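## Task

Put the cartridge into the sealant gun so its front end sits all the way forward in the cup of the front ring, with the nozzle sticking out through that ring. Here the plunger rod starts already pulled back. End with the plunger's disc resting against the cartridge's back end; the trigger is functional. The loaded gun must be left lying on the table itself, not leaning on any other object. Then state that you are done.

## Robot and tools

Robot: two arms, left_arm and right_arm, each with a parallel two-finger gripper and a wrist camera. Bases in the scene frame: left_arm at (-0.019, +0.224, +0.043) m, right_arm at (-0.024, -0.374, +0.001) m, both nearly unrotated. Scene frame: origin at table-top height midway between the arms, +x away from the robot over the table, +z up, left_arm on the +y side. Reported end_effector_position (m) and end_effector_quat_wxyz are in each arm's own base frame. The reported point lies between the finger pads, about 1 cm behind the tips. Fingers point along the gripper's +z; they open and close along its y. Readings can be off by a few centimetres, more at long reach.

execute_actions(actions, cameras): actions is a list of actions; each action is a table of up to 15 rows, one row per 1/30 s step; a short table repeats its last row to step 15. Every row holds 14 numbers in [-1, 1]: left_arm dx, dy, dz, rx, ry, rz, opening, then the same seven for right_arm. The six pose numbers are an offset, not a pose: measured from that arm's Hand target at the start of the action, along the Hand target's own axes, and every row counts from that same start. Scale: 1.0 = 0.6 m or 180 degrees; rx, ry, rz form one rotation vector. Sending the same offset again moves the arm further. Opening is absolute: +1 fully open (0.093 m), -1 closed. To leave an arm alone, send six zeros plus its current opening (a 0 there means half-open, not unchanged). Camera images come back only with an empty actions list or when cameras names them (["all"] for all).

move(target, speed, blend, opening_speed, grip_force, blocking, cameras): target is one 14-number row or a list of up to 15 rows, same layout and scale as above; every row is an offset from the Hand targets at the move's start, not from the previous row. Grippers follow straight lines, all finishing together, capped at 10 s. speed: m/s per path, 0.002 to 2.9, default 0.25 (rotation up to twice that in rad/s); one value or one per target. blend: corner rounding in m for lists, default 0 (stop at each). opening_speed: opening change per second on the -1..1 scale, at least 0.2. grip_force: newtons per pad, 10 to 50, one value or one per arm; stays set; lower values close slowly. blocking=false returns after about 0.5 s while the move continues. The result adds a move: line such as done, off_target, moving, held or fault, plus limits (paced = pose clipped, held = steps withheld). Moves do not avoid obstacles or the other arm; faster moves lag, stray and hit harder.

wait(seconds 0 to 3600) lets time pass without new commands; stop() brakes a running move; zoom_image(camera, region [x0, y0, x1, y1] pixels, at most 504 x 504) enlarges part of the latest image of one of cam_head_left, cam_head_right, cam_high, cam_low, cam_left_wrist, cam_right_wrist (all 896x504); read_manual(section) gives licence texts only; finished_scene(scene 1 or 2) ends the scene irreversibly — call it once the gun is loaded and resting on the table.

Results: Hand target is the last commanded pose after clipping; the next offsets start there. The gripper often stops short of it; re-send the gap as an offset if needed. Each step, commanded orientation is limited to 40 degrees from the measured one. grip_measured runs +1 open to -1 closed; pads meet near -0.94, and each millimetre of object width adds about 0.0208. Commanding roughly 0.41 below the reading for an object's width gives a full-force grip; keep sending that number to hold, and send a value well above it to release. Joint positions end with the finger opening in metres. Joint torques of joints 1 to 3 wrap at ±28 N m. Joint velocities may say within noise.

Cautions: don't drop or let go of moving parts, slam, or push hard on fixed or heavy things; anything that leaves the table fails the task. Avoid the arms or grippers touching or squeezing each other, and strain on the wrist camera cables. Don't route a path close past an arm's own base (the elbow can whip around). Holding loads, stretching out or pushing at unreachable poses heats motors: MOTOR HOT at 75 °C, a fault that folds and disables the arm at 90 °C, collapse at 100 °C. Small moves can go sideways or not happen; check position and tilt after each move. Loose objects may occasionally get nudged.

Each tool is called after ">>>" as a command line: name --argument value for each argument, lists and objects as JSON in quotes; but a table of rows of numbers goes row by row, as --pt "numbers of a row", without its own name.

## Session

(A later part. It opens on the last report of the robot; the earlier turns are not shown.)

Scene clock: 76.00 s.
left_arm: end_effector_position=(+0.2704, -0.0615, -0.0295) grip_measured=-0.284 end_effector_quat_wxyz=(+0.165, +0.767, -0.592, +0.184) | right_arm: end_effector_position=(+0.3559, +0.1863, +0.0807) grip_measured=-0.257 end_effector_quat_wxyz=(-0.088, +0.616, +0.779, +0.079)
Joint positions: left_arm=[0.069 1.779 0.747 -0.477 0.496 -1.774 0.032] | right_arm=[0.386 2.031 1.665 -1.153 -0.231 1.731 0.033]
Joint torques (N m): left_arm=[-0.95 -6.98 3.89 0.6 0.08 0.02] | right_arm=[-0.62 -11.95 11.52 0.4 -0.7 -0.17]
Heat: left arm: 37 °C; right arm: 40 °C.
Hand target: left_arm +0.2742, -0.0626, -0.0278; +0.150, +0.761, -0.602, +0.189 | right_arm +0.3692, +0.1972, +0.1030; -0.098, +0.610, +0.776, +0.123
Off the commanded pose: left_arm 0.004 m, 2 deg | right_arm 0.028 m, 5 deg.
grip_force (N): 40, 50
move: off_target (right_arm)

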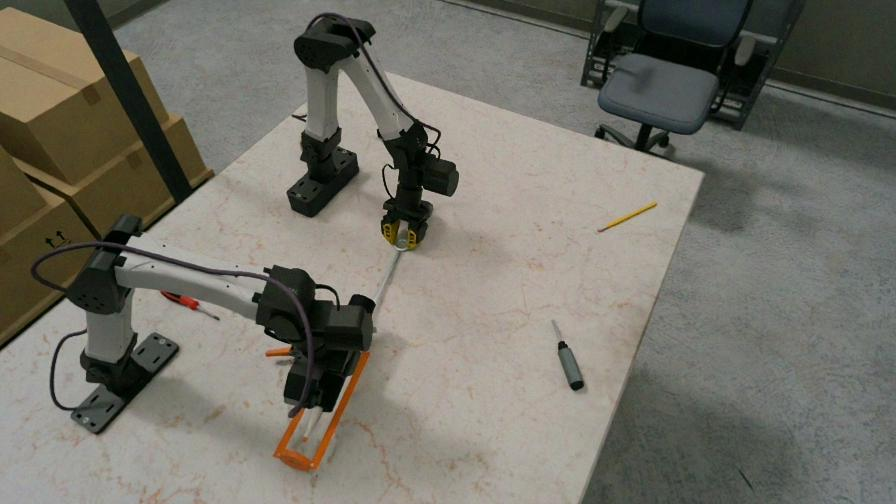

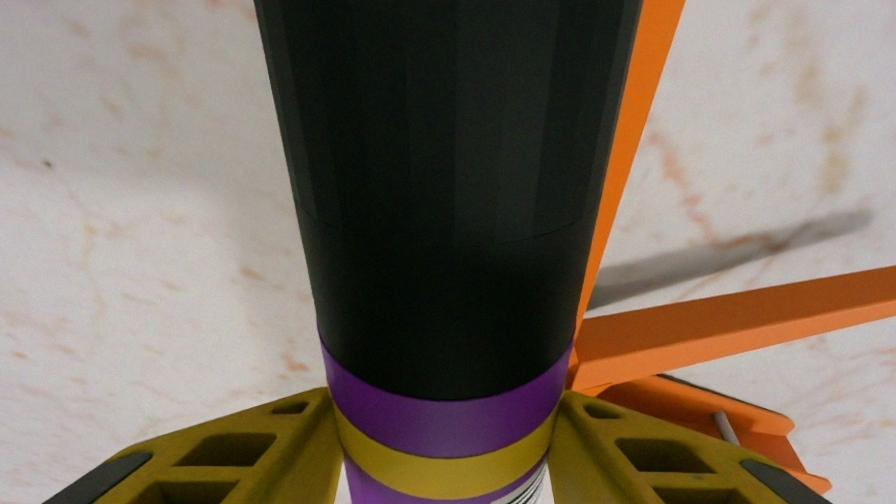

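>>> move --target '[0,0,0,0,0,0,-0.75,-0.0442,-0.0058,0.0018,0,0,0,-0.35]' --speed 0.08 --cameras '["cam_high","cam_right_wrist","cam_head_right"]'

>>> zoom_image --camera "cam_high" --region '[250, 350, 380, 480]'

>>> zoom_image --camera "cam_head_right" --region '[590, 250, 670, 320]'

Scene clock: 80.07 s.
left_arm: end_effector_position=(+0.2703, -0.0620, -0.0295) grip_measured=-0.284 end_effector_quat_wxyz=(+0.165, +0.767, -0.592, +0.184) | right_arm: end_effector_position=(+0.3688, +0.1596, +0.0808) grip_measured=-0.257 end_effector_quat_wxyz=(-0.083, +0.621, +0.775, +0.086)
Joint positions: left_arm=[0.068 1.779 0.747 -0.477 0.496 -1.774 0.032] | right_arm=[0.311 2.031 1.665 -1.153 -0.234 1.668 0.033]
Joint torques (N m): left_arm=[-0.94 -7.01 3.89 0.6 0.09 0.03] | right_arm=[-0.13 -12.82 7.17 0.65 -0.72 -0.17]
Heat: left arm: 37 °C; right arm: 41 °C.
Hand target: left_arm +0.2742, -0.0626, -0.0278; +0.150, +0.761, -0.602, +0.189 | right_arm +0.3721, +0.1723, +0.0937; -0.098, +0.610, +0.776, +0.123
Off the commanded pose: left_arm 0.004 m, 2 deg | right_arm 0.018 m, 5 deg.
grip_force (N): 40, 50
move: off_target (right_arm)
Images, in order (width x height): cam_head_right 896x504, cam_high 896x504, cam_right_wrist 896x504.

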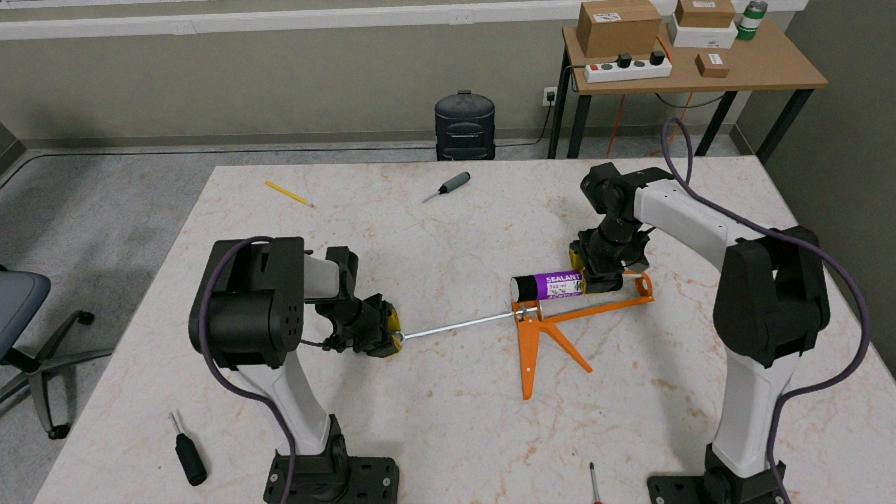

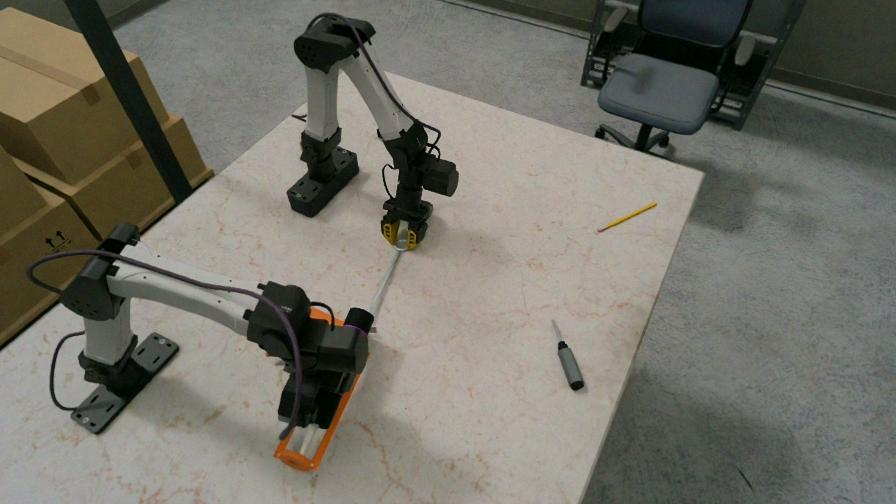

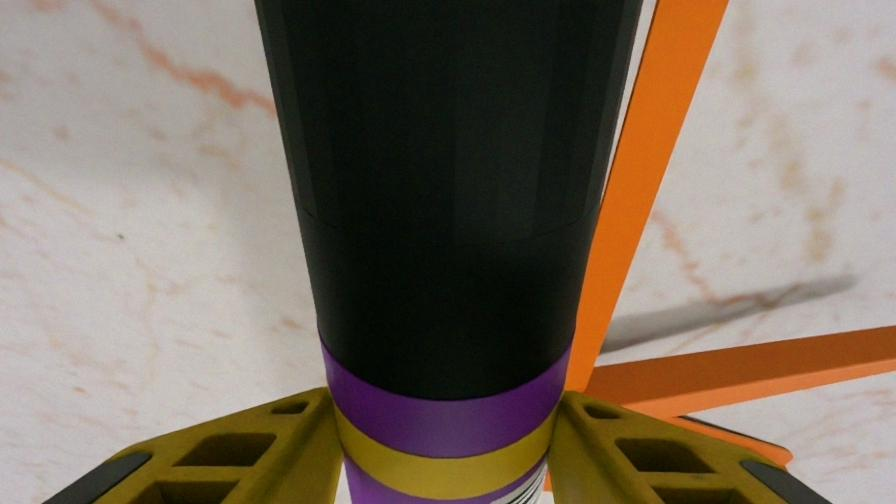

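Scaled by 3.877.

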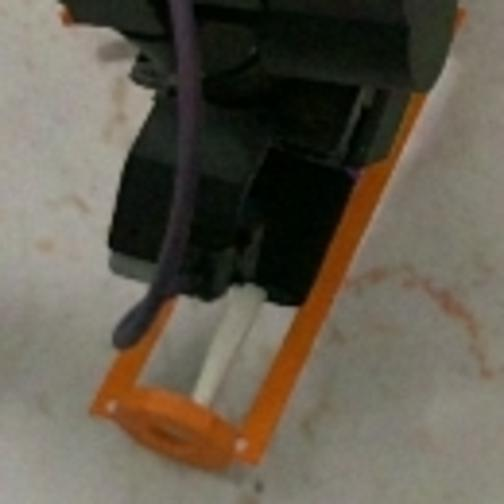

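Scaled by 6.300.

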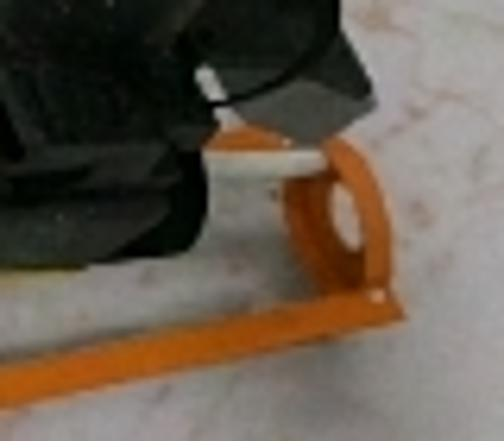

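>>> execute_actions --actions '[[[0,0,0,0,0,0,-0.75,0,-0.002,0.0015,0,0,0,-0.35]]]'

Scene clock: 81.33 s.
left_arm: end_effector_position=(+0.2703, -0.0620, -0.0295) grip_measured=-0.284 end_effector_quat_wxyz=(+0.165, +0.767, -0.592, +0.184) | right_arm: end_effector_position=(+0.3656, +0.1585, +0.0776) grip_measured=-0.257 end_effector_quat_wxyz=(-0.087, +0.621, +0.775, +0.081)
Joint positions: left_arm=[0.068 1.779 0.747 -0.477 0.496 -1.774 0.032] | right_arm=[0.311 2.031 1.653 -1.153 -0.234 1.668 0.033]
Joint torques (N m): left_arm=[-0.95 -6.98 3.92 0.6 0.08 0.03] | right_arm=[-0.01 -13.18 7.32 0.66 -0.69 -0.16]
Heat: left arm: 37 °C; right arm: 41 °C.
Hand target: left_arm +0.2742, -0.0626, -0.0278; +0.150, +0.761, -0.602, +0.189 | right_arm +0.3709, +0.1723, +0.0928; -0.098, +0.610, +0.776, +0.123
Off the commanded pose: left_arm 0.004 m, 2 deg | right_arm 0.021 m, 5 deg.
grip_force (N): 40, 50
Step readings (end_effector_position of left_arm | right_arm):
0: (+0.2703, -0.0620, -0.0295) | (+0.3688, +0.1596, +0.0808)
1: (+0.2703, -0.0620, -0.0295) | (+0.3688, +0.1596, +0.0808)
2: (+0.2703, -0.0620, -0.0295) | (+0.3688, +0.1596, +0.0808)
4: (+0.2703, -0.0620, -0.0295) | (+0.3676, +0.1592, +0.0796)
8: (+0.2703, -0.0620, -0.0295) | (+0.3660, +0.1587, +0.0780)
15: (+0.2703, -0.0620, -0.0295) | (+0.3656, +0.1585, +0.0776)

>>> move --target '[0,0,0,0,0,0,-0.75,0,-0.012,0.0095,0,0,0,-0.35]' --speed 0.06 --cameras '["cam_high","cam_right_wrist","cam_head_right"]'

>>> zoom_image --camera "cam_high" --region '[250, 350, 380, 480]'

>>> zoom_image --camera "cam_head_right" --region '[590, 250, 670, 320]'

Scene clock: 83.00 s.
left_arm: end_effector_position=(+0.2703, -0.0620, -0.0295) grip_measured=-0.284 end_effector_quat_wxyz=(+0.165, +0.767, -0.592, +0.184) | right_arm: end_effector_position=(+0.3590, +0.1579, +0.0650) grip_measured=-0.257 end_effector_quat_wxyz=(-0.097, +0.622, +0.773, +0.076)
Joint positions: left_arm=[0.068 1.779 0.747 -0.477 0.496 -1.774 0.032] | right_arm=[0.309 2.031 1.601 -1.119 -0.246 1.668 0.033]
Joint torques (N m): left_arm=[-0.98 -7.01 3.9 0.61 0.08 0.02] | right_arm=[0.55 -15.39 6.65 0.65 -0.59 -0.1]
Heat: left arm: 37 °C; right arm: 41 °C.
Hand target: left_arm +0.2742, -0.0626, -0.0278; +0.150, +0.761, -0.602, +0.189 | right_arm +0.3639, +0.1724, +0.0869; -0.098, +0.610, +0.776, +0.123
Off the commanded pose: left_arm 0.004 m, 2 deg | right_arm 0.027 m, 6 deg.
grip_force (N): 40, 50
move: off_target (right_arm)
Images, in order (width x height): cam_head_right 896x504, cam_high 896x504, cam_right_wrist 896x504.

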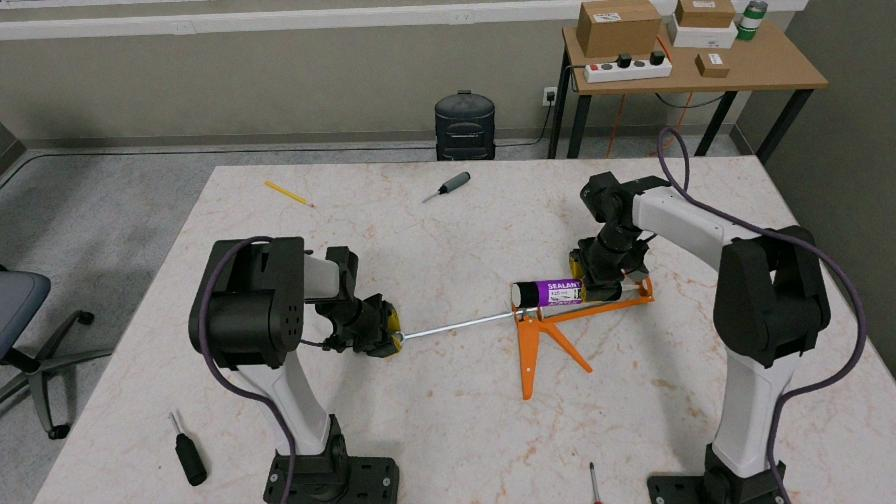

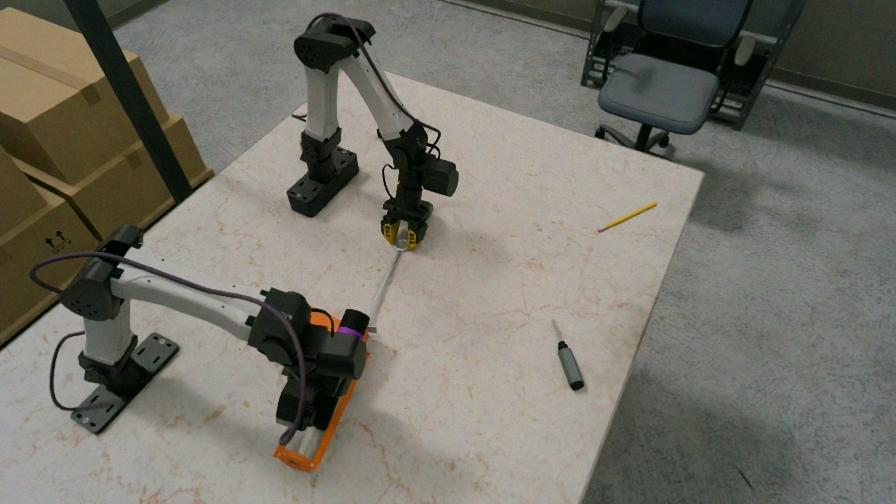

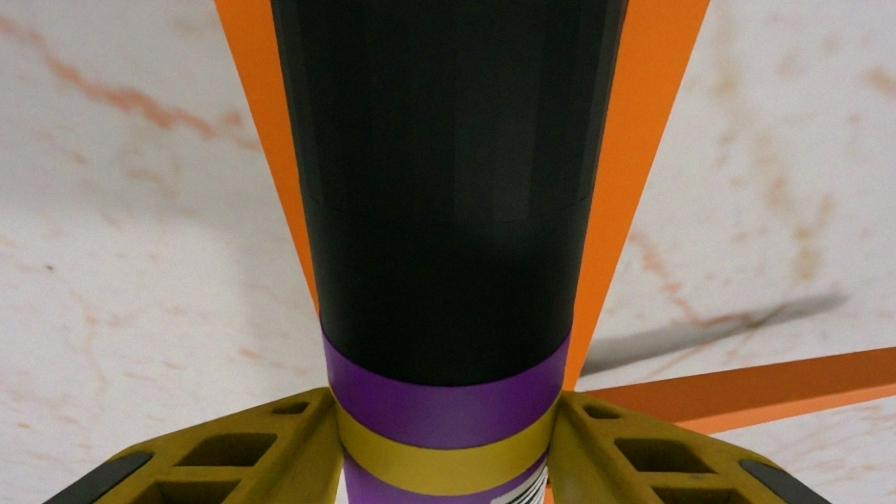

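Scaled by 3.877.

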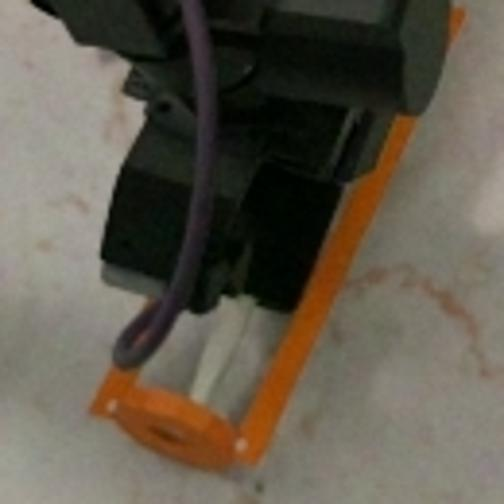

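Scaled by 6.300.

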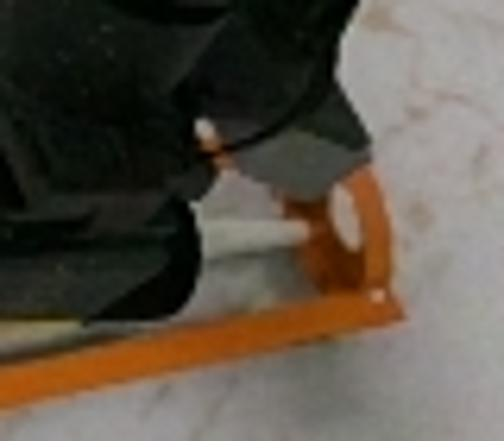

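>>> move --target '[0,0,0,0,0,0,-0.75,0.0098,0.0013,-0.0143,0,-0.0167,0,-0.35]' --speed 0.06 --cameras '["cam_high","cam_right_wrist","cam_head_right"]'

>>> zoom_image --camera "cam_high" --region '[250, 350, 380, 480]'

>>> zoom_image --camera "cam_head_right" --region '[500, 250, 670, 350]'

Scene clock: 86.73 s.
left_arm: end_effector_position=(+0.2703, -0.0620, -0.0295) grip_measured=-0.284 end_effector_quat_wxyz=(+0.165, +0.767, -0.592, +0.184) | right_arm: end_effector_position=(+0.3544, +0.1662, +0.0649) grip_measured=-0.257 end_effector_quat_wxyz=(-0.099, +0.620, +0.775, +0.073)
Joint positions: left_arm=[0.068 1.779 0.747 -0.477 0.496 -1.774 0.032] | right_arm=[0.334 2.031 1.601 -1.122 -0.245 1.685 0.033]
Joint torques (N m): left_arm=[-0.94 -7.02 3.89 0.6 0.08 0.03] | right_arm=[0.96 -15.88 10.18 0.21 -0.1 0.11]
Heat: left arm: 37 °C; right arm: 42 °C.
Hand target: left_arm +0.2742, -0.0626, -0.0278; +0.150, +0.761, -0.602, +0.189 | right_arm +0.3633, +0.1754, +0.0968; -0.077, +0.613, +0.779, +0.107
Off the commanded pose: left_arm 0.004 m, 2 deg | right_arm 0.034 m, 5 deg.
grip_force (N): 40, 50
move: off_target (right_arm)
Images, in order (width x height): cam_head_right 896x504, cam_high 896x504, cam_right_wrist 896x504.

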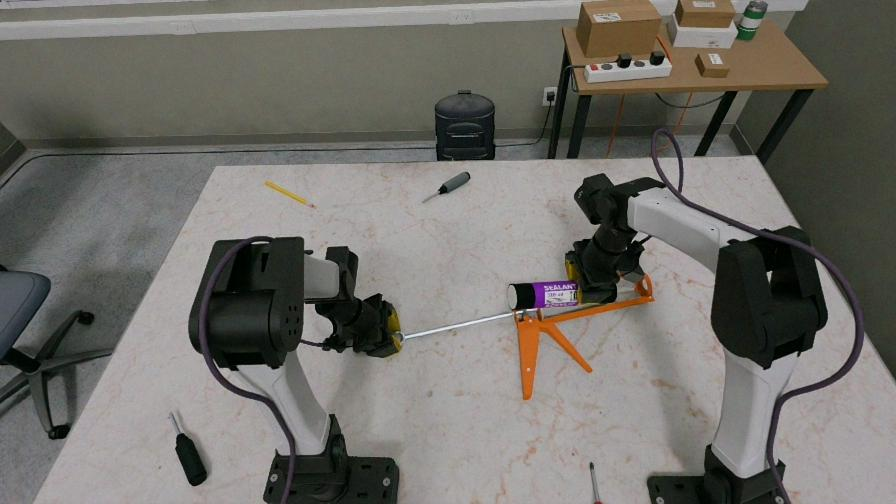

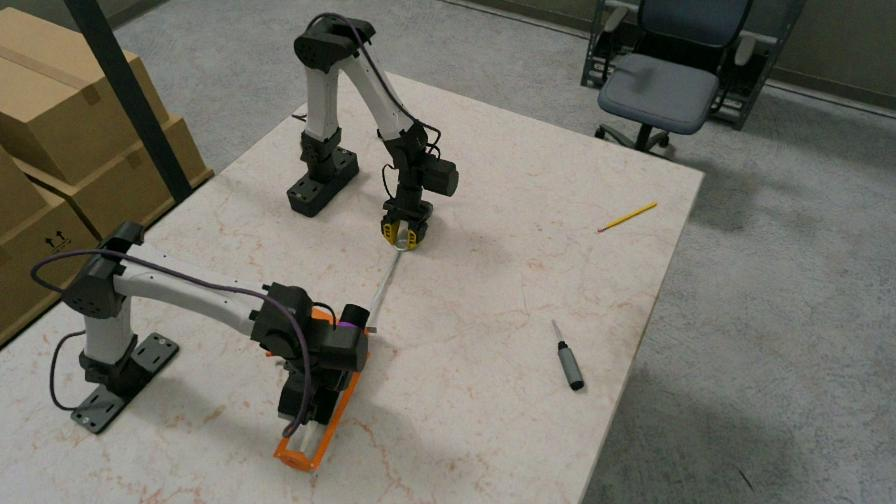

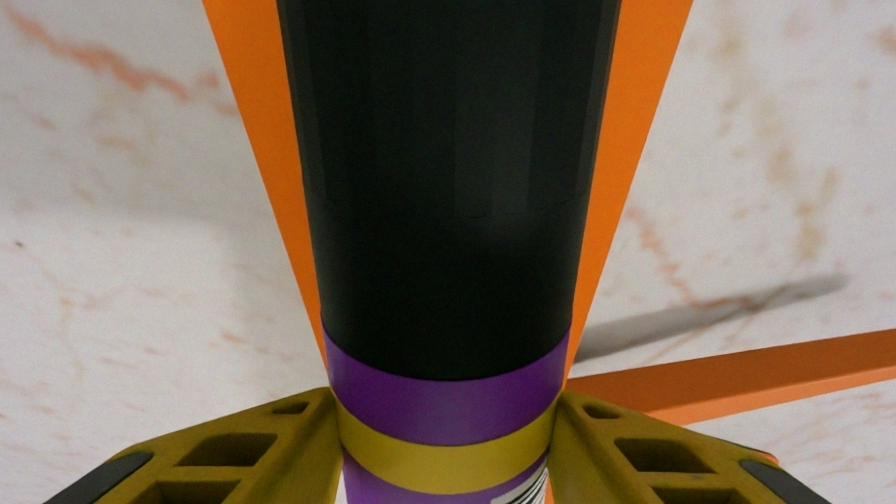

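Scaled by 3.877.

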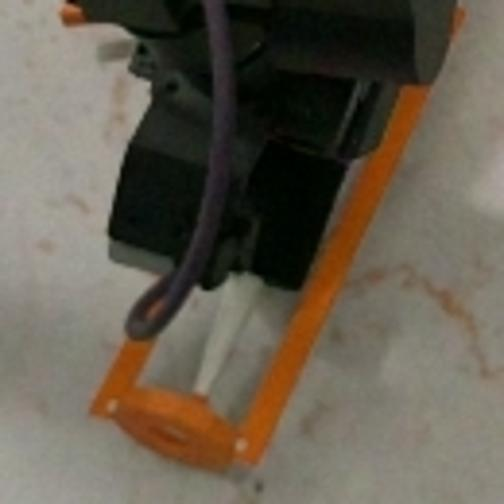

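Scaled by 2.965.

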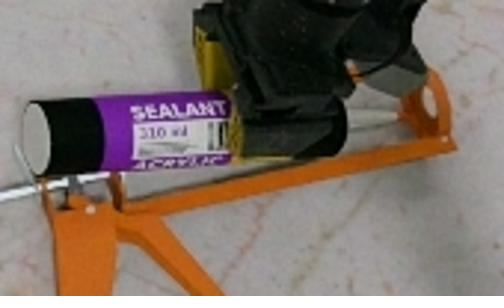

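>>> execute_actions --actions '[[[0,0,0,0,0,0,-0.75,0.0025,0.0007,-0.0097,0,0,0,-0.35]]]' --cameras '["cam_right_wrist","cam_head_right"]'

>>> zoom_image --camera "cam_head_right" --region '[590, 250, 670, 320]'

Scene clock: 90.53 s.
left_arm: end_effector_position=(+0.2703, -0.0620, -0.0295) grip_measured=-0.284 end_effector_quat_wxyz=(+0.165, +0.767, -0.592, +0.184) | right_arm: end_effector_position=(+0.3528, +0.1658, +0.0684) grip_measured=-0.257 end_effector_quat_wxyz=(-0.098, +0.617, +0.778, +0.067)
Joint positions: left_arm=[0.068 1.779 0.747 -0.477 0.496 -1.774 0.032] | right_arm=[0.337 2.031 1.616 -1.147 -0.239 1.679 0.033]
Joint torques (N m): left_arm=[-0.95 -6.99 3.89 0.6 0.09 0.03] | right_arm=[0.7 -16.05 10.66 0.2 -0.17 0.08]
Heat: left arm: 38 °C; right arm: 44 °C.
Hand target: left_arm +0.2742, -0.0626, -0.0278; +0.150, +0.761, -0.602, +0.189 | right_arm +0.3633, +0.1754, +0.1029; -0.077, +0.613, +0.779, +0.107
Off the commanded pose: left_arm 0.004 m, 2 deg | right_arm 0.037 m, 5 deg.
grip_force (N): 40, 50
Step readings (end_effector_position of left_arm | right_arm):
0: (+0.2703, -0.0620, -0.0295) | (+0.3544, +0.1662, +0.0649)
1: (+0.2703, -0.0620, -0.0295) | (+0.3544, +0.1662, +0.0649)
2: (+0.2703, -0.0620, -0.0295) | (+0.3545, +0.1662, +0.0653)
4: (+0.2703, -0.0620, -0.0295) | (+0.3547, +0.1663, +0.0664)
8: (+0.2703, -0.0620, -0.0295) | (+0.3546, +0.1672, +0.0683)
15: (+0.2703, -0.0620, -0.0295) | (+0.3535, +0.1661, +0.0684)
Images, in order (width x height): cam_head_right 896x504, cam_right_wrist 896x504.

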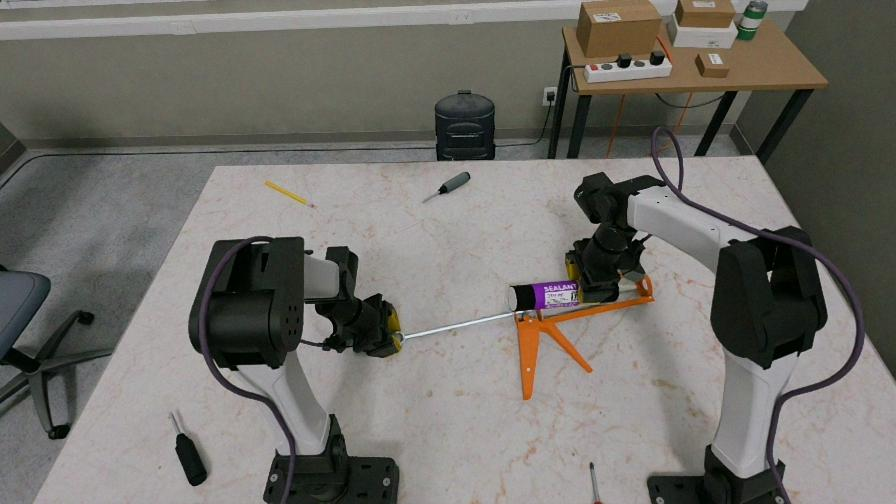

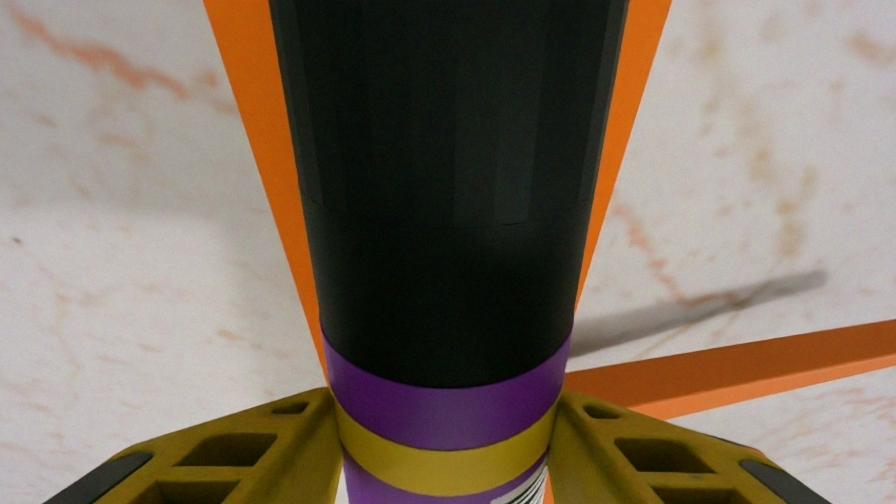

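Scaled by 6.300.

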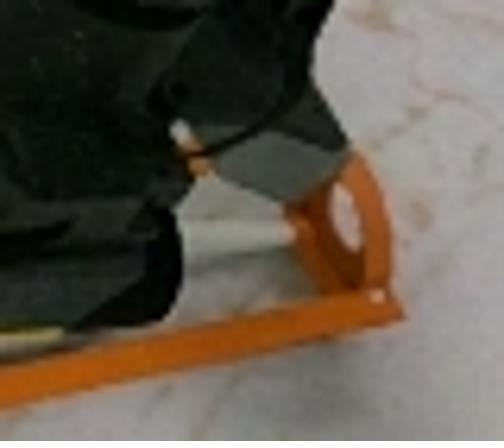

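>>> move --target '[0,0,0,0,0,0,-0.75,-0.0373,0.0033,-0.006,0,0,0,-0.35]' --speed 0.06 --cameras '["cam_high","cam_right_wrist","cam_head_right"]'

>>> zoom_image --camera "cam_head_right" --region '[590, 250, 670, 320]'

>>> zoom_image --camera "cam_high" --region '[250, 350, 380, 480]'

Scene clock: 94.37 s.
left_arm: end_effector_position=(+0.2703, -0.0620, -0.0295) grip_measured=-0.284 end_effector_quat_wxyz=(+0.165, +0.767, -0.592, +0.184) | right_arm: end_effector_position=(+0.3583, +0.1460, +0.0682) grip_measured=-0.257 end_effector_quat_wxyz=(-0.096, +0.625, +0.772, +0.065)
Joint positions: left_arm=[0.068 1.779 0.747 -0.477 0.496 -1.774 0.032] | right_arm=[0.286 2.031 1.616 -1.159 -0.233 1.646 0.033]
Joint torques (N m): left_arm=[-0.92 -6.99 3.93 0.6 0.09 0.03] | right_arm=[-0.16 -15.64 10.59 0.2 -0.25 -0.17]
Heat: left arm: 38 °C; right arm: 45 °C.
Hand target: left_arm +0.2742, -0.0626, -0.0278; +0.150, +0.761, -0.602, +0.189 | right_arm +0.3704, +0.1539, +0.1009; -0.077, +0.613, +0.779, +0.107
Off the commanded pose: left_arm 0.004 m, 2 deg | right_arm 0.036 m, 6 deg.
grip_force (N): 40, 50
move: off_target (right_arm)
Images, in order (width x height): cam_head_right 896x504, cam_high 896x504, cam_right_wrist 896x504.

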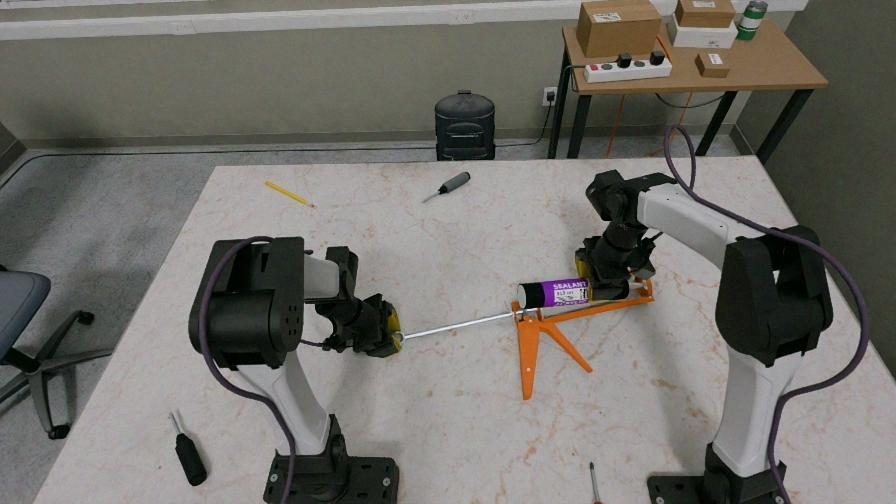

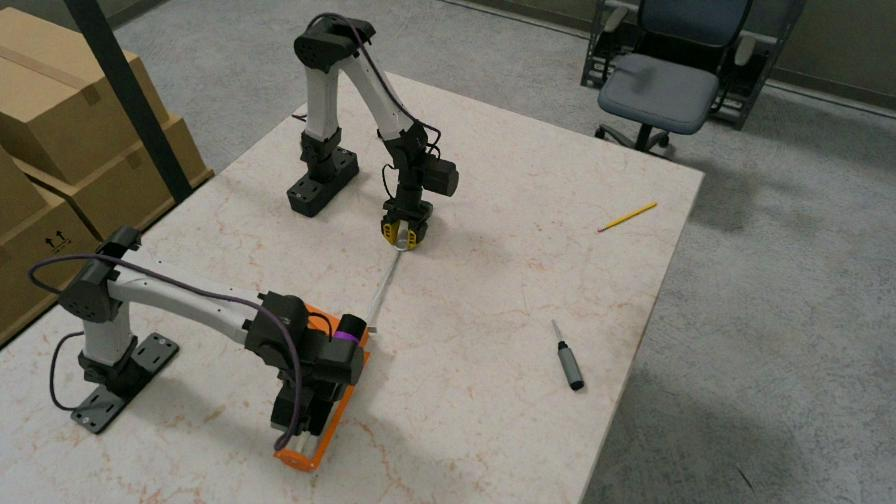

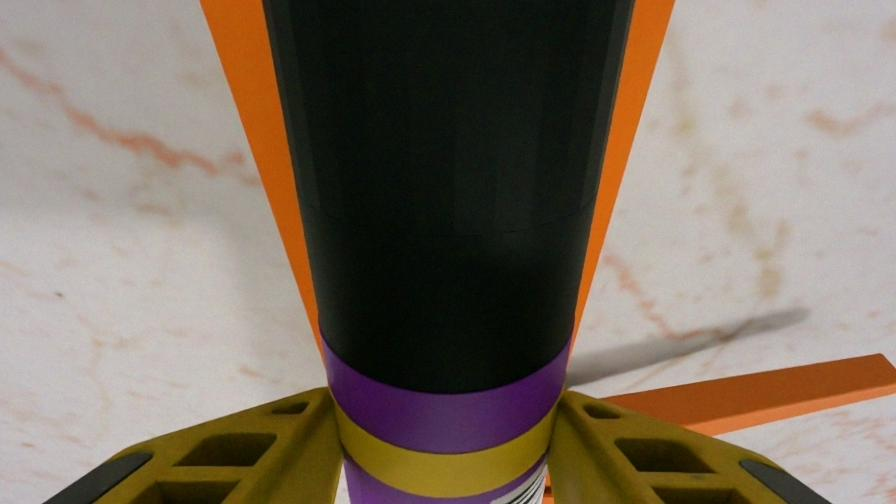

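Scaled by 6.300.

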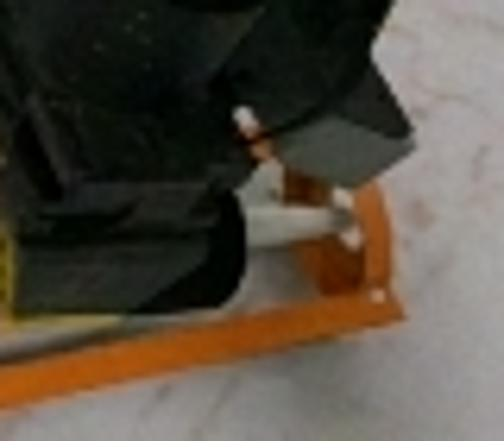

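Scaled by 3.877.

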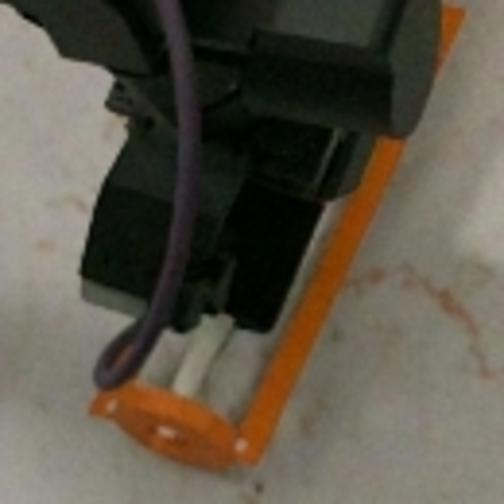

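>>> move --target '[0,0,0,0,0,0,-0.75,-0.0378,0.0013,-0.001,0,0,0,-0.35]' --speed 0.06 --cameras '["cam_right_wrist","cam_head_right"]'

>>> zoom_image --camera "cam_head_right" --region '[590, 250, 670, 320]'

Scene clock: 96.93 s.
left_arm: end_effector_position=(+0.2703, -0.0620, -0.0295) grip_measured=-0.284 end_effector_quat_wxyz=(+0.165, +0.767, -0.592, +0.184) | right_arm: end_effector_position=(+0.3643, +0.1278, +0.0681) grip_measured=-0.257 end_effector_quat_wxyz=(-0.093, +0.621, +0.776, +0.068)
Joint positions: left_arm=[0.068 1.779 0.747 -0.477 0.496 -1.774 0.032] | right_arm=[0.237 2.031 1.616 -1.162 -0.231 1.586 0.033]
Joint torques (N m): left_arm=[-0.96 -7.04 3.89 0.6 0.09 0.03] | right_arm=[-0.17 -14.74 10.03 0.22 -0.31 -0.19]
Heat: left arm: 38 °C; right arm: 46 °C.
Hand target: left_arm +0.2742, -0.0626, -0.0278; +0.150, +0.761, -0.602, +0.189 | right_arm +0.3765, +0.1326, +0.0958; -0.077, +0.613, +0.779, +0.107
Off the commanded pose: left_arm 0.004 m, 2 deg | right_arm 0.031 m, 5 deg.
grip_force (N): 40, 50
move: off_target (right_arm)
Images, in order (width x height): cam_head_right 896x504, cam_right_wrist 896x504.

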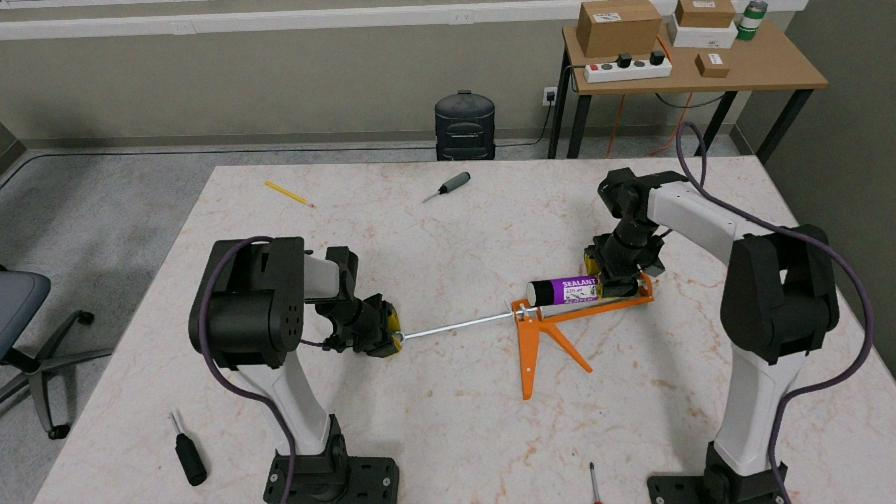

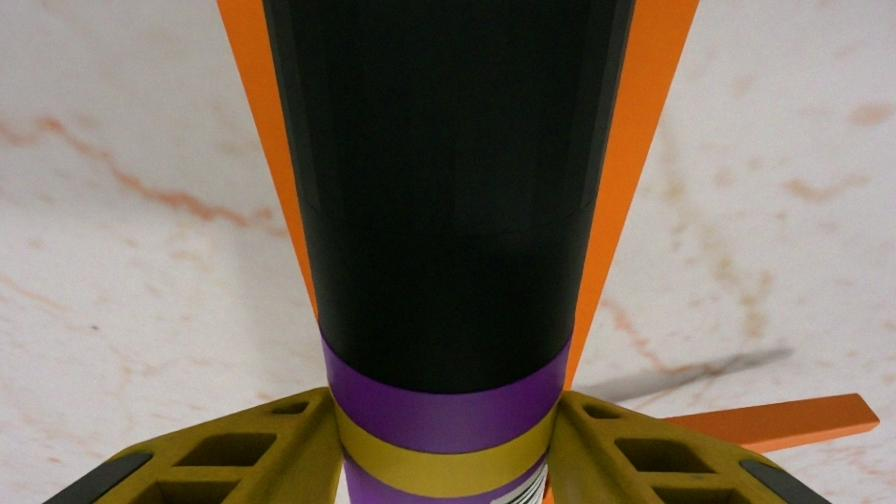

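Scaled by 6.300.

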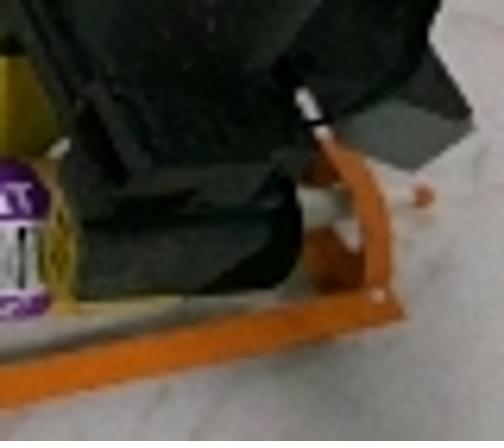

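>>> move --target '[0,0,0,0,0,0,-0.75,-0.011,-0.0028,0.0158,0,-0.025,0,-0.35]' --speed 0.06 --cameras '["cam_right_wrist","cam_head_right"]'

>>> zoom_image --camera "cam_head_right" --region '[500, 250, 670, 350]'

Scene clock: 99.43 s.
left_arm: end_effector_position=(+0.2703, -0.0620, -0.0295) grip_measured=-0.284 end_effector_quat_wxyz=(+0.165, +0.767, -0.592, +0.184) | right_arm: end_effector_position=(+0.3647, +0.1255, +0.0663) grip_measured=-0.257 end_effector_quat_wxyz=(-0.072, +0.618, +0.781, +0.051)
Joint positions: left_arm=[0.068 1.779 0.747 -0.477 0.496 -1.774 0.032] | right_arm=[0.254 2.031 1.616 -1.161 -0.177 1.593 0.033]
Joint torques (N m): left_arm=[-0.98 -6.99 3.92 0.6 0.08 0.03] | right_arm=[0.61 -14.71 7.36 0.6 -0.04 0.07]
Heat: left arm: 38 °C; right arm: 46 °C.
Hand target: left_arm +0.2742, -0.0626, -0.0278; +0.150, +0.761, -0.602, +0.189 | right_arm +0.3766, +0.1285, +0.0848; -0.046, +0.617, +0.781, +0.083
Off the commanded pose: left_arm 0.004 m, 2 deg | right_arm 0.022 m, 5 deg.
grip_force (N): 40, 50
move: off_target (right_arm)
Images, in order (width x height): cam_head_right 896x504, cam_right_wrist 896x504.

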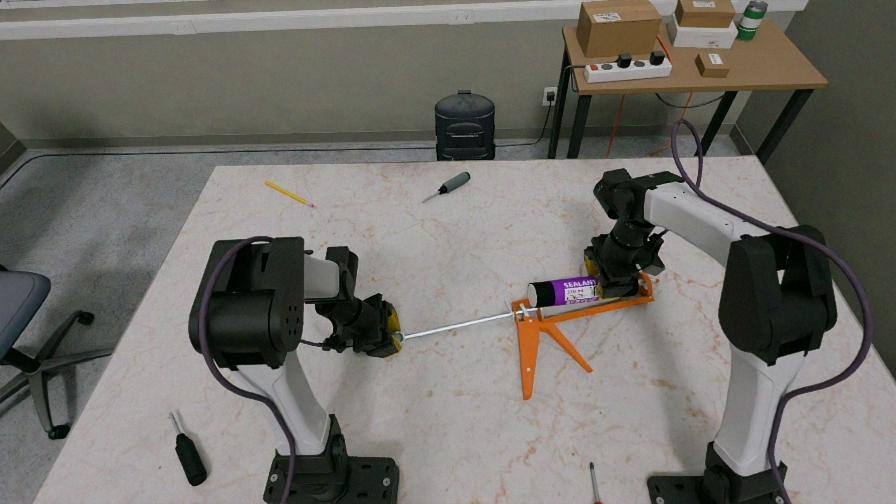

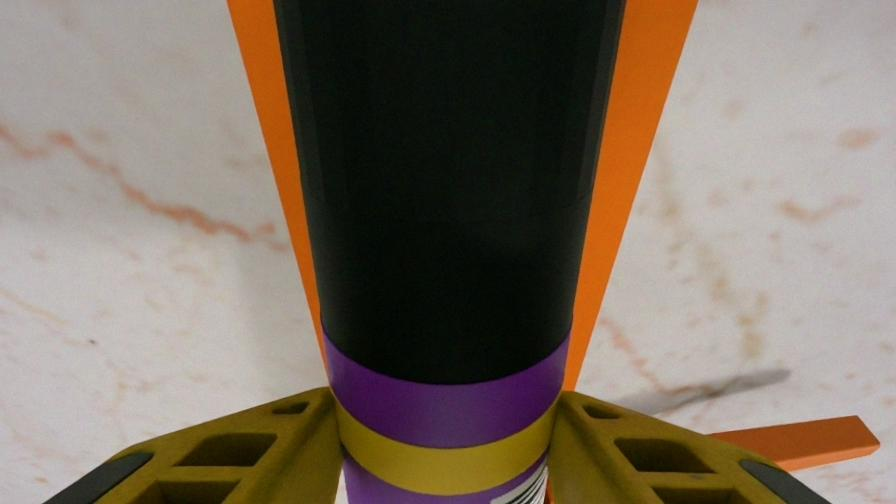

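Scaled by 2.965.

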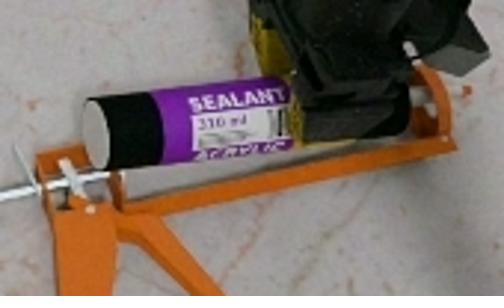

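>>> execute_actions --actions '[[[0,0,0,0,0,0,-0.75,-0.0093,-0.0027,0.015,0,-0.011,0,-0.35]]]'

Scene clock: 101.13 s.
left_arm: end_effector_position=(+0.2703, -0.0620, -0.0295) grip_measured=-0.284 end_effector_quat_wxyz=(+0.165, +0.767, -0.592, +0.184) | right_arm: end_effector_position=(+0.3652, +0.1239, +0.0609) grip_measured=-0.257 end_effector_quat_wxyz=(-0.064, +0.619, +0.781, +0.048)
Joint positions: left_arm=[0.068 1.779 0.747 -0.477 0.496 -1.774 0.032] | right_arm=[0.257 2.031 1.596 -1.136 -0.161 1.597 0.033]
Joint torques (N m): left_arm=[-0.94 -6.98 3.9 0.6 0.08 0.03] | right_arm=[0.72 -14.38 6.43 0.74 0.13 0.1]
Heat: left arm: 38 °C; right arm: 46 °C.
Hand target: left_arm +0.2742, -0.0626, -0.0278; +0.150, +0.761, -0.602, +0.189 | right_arm +0.3766, +0.1245, +0.0749; -0.033, +0.619, +0.782, +0.072
Off the commanded pose: left_arm 0.004 m, 2 deg | right_arm 0.018 m, 5 deg.
grip_force (N): 40, 50
Step readings (end_effector_position of left_arm | right_arm):
0: (+0.2703, -0.0620, -0.0295) | (+0.3647, +0.1255, +0.0663)
1: (+0.2703, -0.0620, -0.0295) | (+0.3647, +0.1255, +0.0663)
2: (+0.2703, -0.0620, -0.0295) | (+0.3647, +0.1252, +0.0659)
4: (+0.2703, -0.0620, -0.0295) | (+0.3656, +0.1250, +0.0646)
8: (+0.2703, -0.0620, -0.0295) | (+0.3649, +0.1241, +0.0613)
15: (+0.2703, -0.0620, -0.0295) | (+0.3652, +0.1239, +0.0609)

>>> execute_actions --actions '[[[0,0,0,0,0,0,-0.75,-0.0065,-0.0035,0.0107,0,-0.008,0,-0.35]]]' --cameras '["cam_right_wrist","cam_head_right"]'

>>> zoom_image --camera "cam_head_right" --region '[500, 250, 670, 350]'

Scene clock: 102.63 s.
left_arm: end_effector_position=(+0.2704, -0.0615, -0.0295) grip_measured=-0.284 end_effector_quat_wxyz=(+0.165, +0.767, -0.592, +0.184) | right_arm: end_effector_position=(+0.3645, +0.1236, +0.0601) grip_measured=-0.257 end_effector_quat_wxyz=(-0.060, +0.620, +0.781, +0.050)
Joint positions: left_arm=[0.069 1.779 0.747 -0.477 0.496 -1.774 0.032] | right_arm=[0.259 2.021 1.578 -1.119 -0.156 1.602 0.033]
Joint torques (N m): left_arm=[-0.95 -7.04 3.92 0.6 0.08 0.02] | right_arm=[0.72 -13.52 5.67 0.85 0.27 0.08]
Heat: left arm: 38 °C; right arm: 46 °C.
Hand target: left_arm +0.2742, -0.0626, -0.0278; +0.150, +0.761, -0.602, +0.189 | right_arm +0.3757, +0.1212, +0.0679; -0.023, +0.619, +0.782, +0.065
Off the commanded pose: left_arm 0.004 m, 2 deg | right_arm 0.014 m, 5 deg.
grip_force (N): 40, 50
Step readings (end_effector_position of left_arm | right_arm):
0: (+0.2703, -0.0620, -0.0295) | (+0.3652, +0.1239, +0.0609)
1: (+0.2703, -0.0620, -0.0295) | (+0.3648, +0.1238, +0.0605)
2: (+0.2703, -0.0620, -0.0295) | (+0.3646, +0.1240, +0.0602)
4: (+0.2704, -0.0615, -0.0295) | (+0.3646, +0.1240, +0.0601)
8: (+0.2704, -0.0615, -0.0295) | (+0.3646, +0.1235, +0.0598)
15: (+0.2704, -0.0615, -0.0295) | (+0.3644, +0.1238, +0.0602)
Images, in order (width x height): cam_head_right 896x504, cam_right_wrist 896x504.

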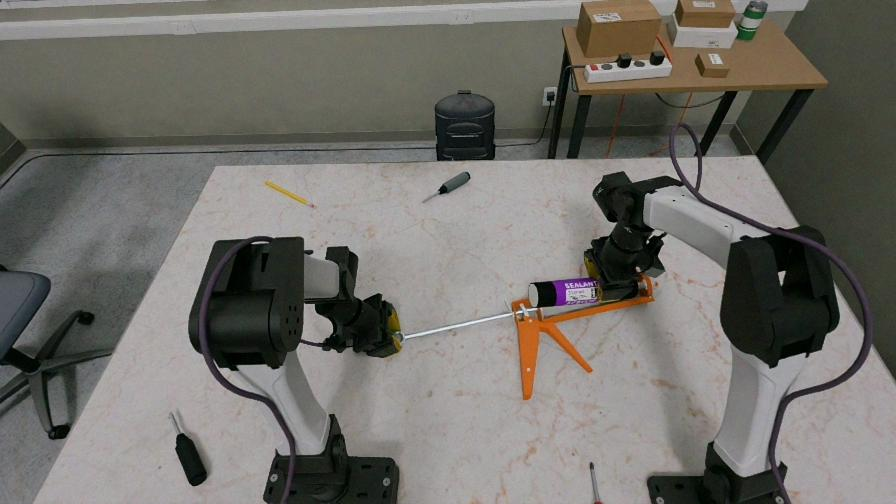

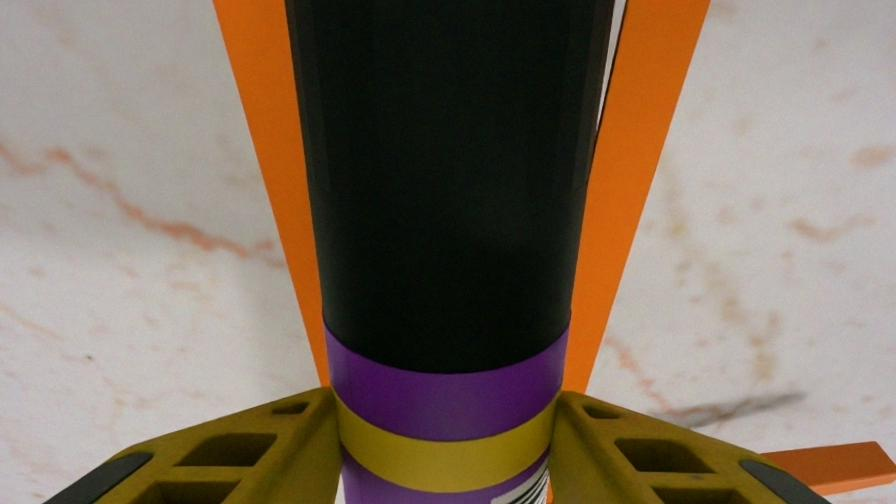

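Scaled by 2.965.

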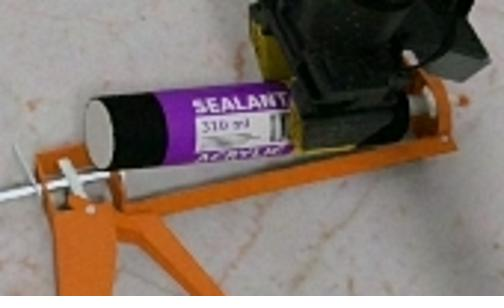

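>>> move --target '[0,0,0,0,0,0,-0.75,-0.0112,-0.005,-0.0035,0,0,0,-0.35]' --speed 0.06 --cameras '["cam_right_wrist","cam_head_right"]'

>>> zoom_image --camera "cam_head_right" --region '[500, 250, 670, 350]'

Scene clock: 105.33 s.
left_arm: end_effector_position=(+0.2704, -0.0615, -0.0295) grip_measured=-0.284 end_effector_quat_wxyz=(+0.165, +0.767, -0.592, +0.184) | right_arm: end_effector_position=(+0.3639, +0.1234, +0.0597) grip_measured=-0.257 end_effector_quat_wxyz=(-0.058, +0.620, +0.781, +0.053)
Joint positions: left_arm=[0.069 1.779 0.747 -0.477 0.496 -1.774 0.032] | right_arm=[0.259 2.011 1.563 -1.105 -0.156 1.602 0.033]
Joint torques (N m): left_arm=[-0.95 -6.97 3.9 0.6 0.09 0.02] | right_arm=[-0.8 -13.59 5.64 0.7 0.27 -0.11]
Heat: left arm: 38 °C; right arm: 46 °C.
Hand target: left_arm +0.2742, -0.0626, -0.0278; +0.150, +0.761, -0.602, +0.189 | right_arm +0.3742, +0.1138, +0.0690; -0.023, +0.619, +0.782, +0.065
Off the commanded pose: left_arm 0.004 m, 2 deg | right_arm 0.017 m, 4 deg.
grip_force (N): 40, 50
move: off_target (right_arm)
Images, in order (width x height): cam_head_right 896x504, cam_right_wrist 896x504.

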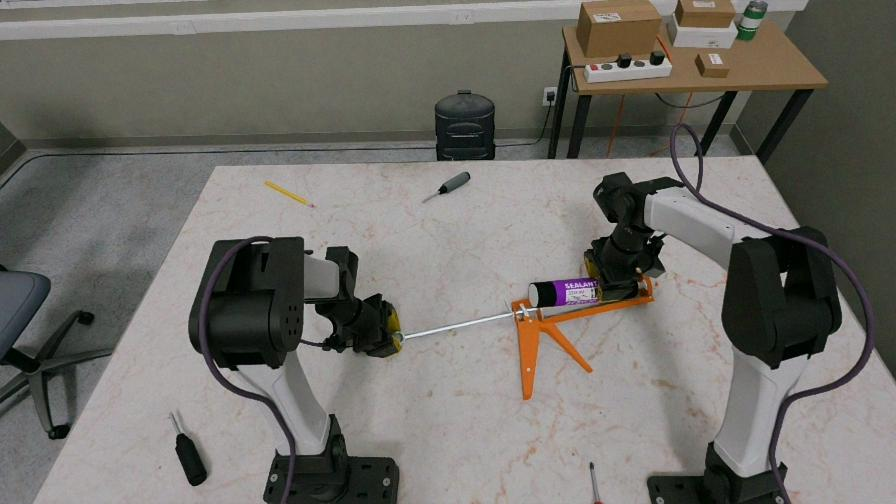

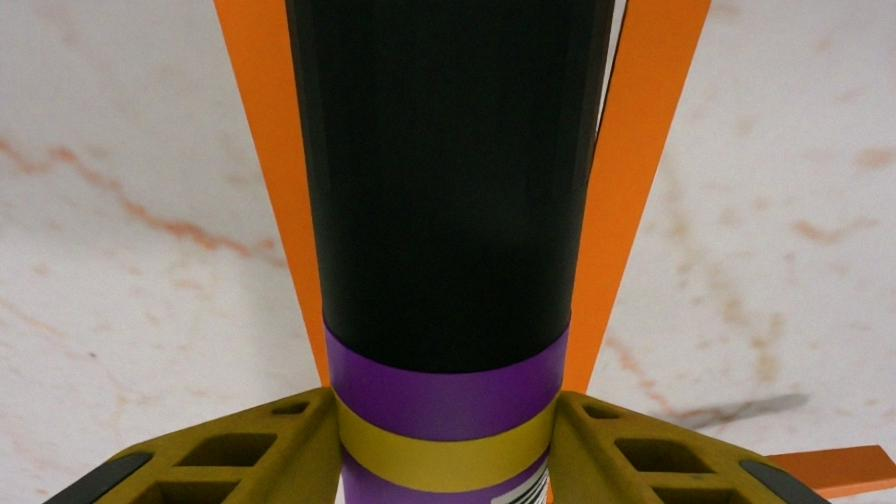

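Scaled by 2.965.

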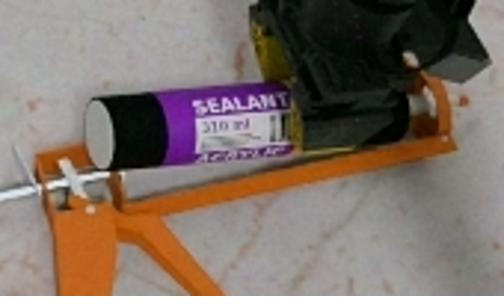

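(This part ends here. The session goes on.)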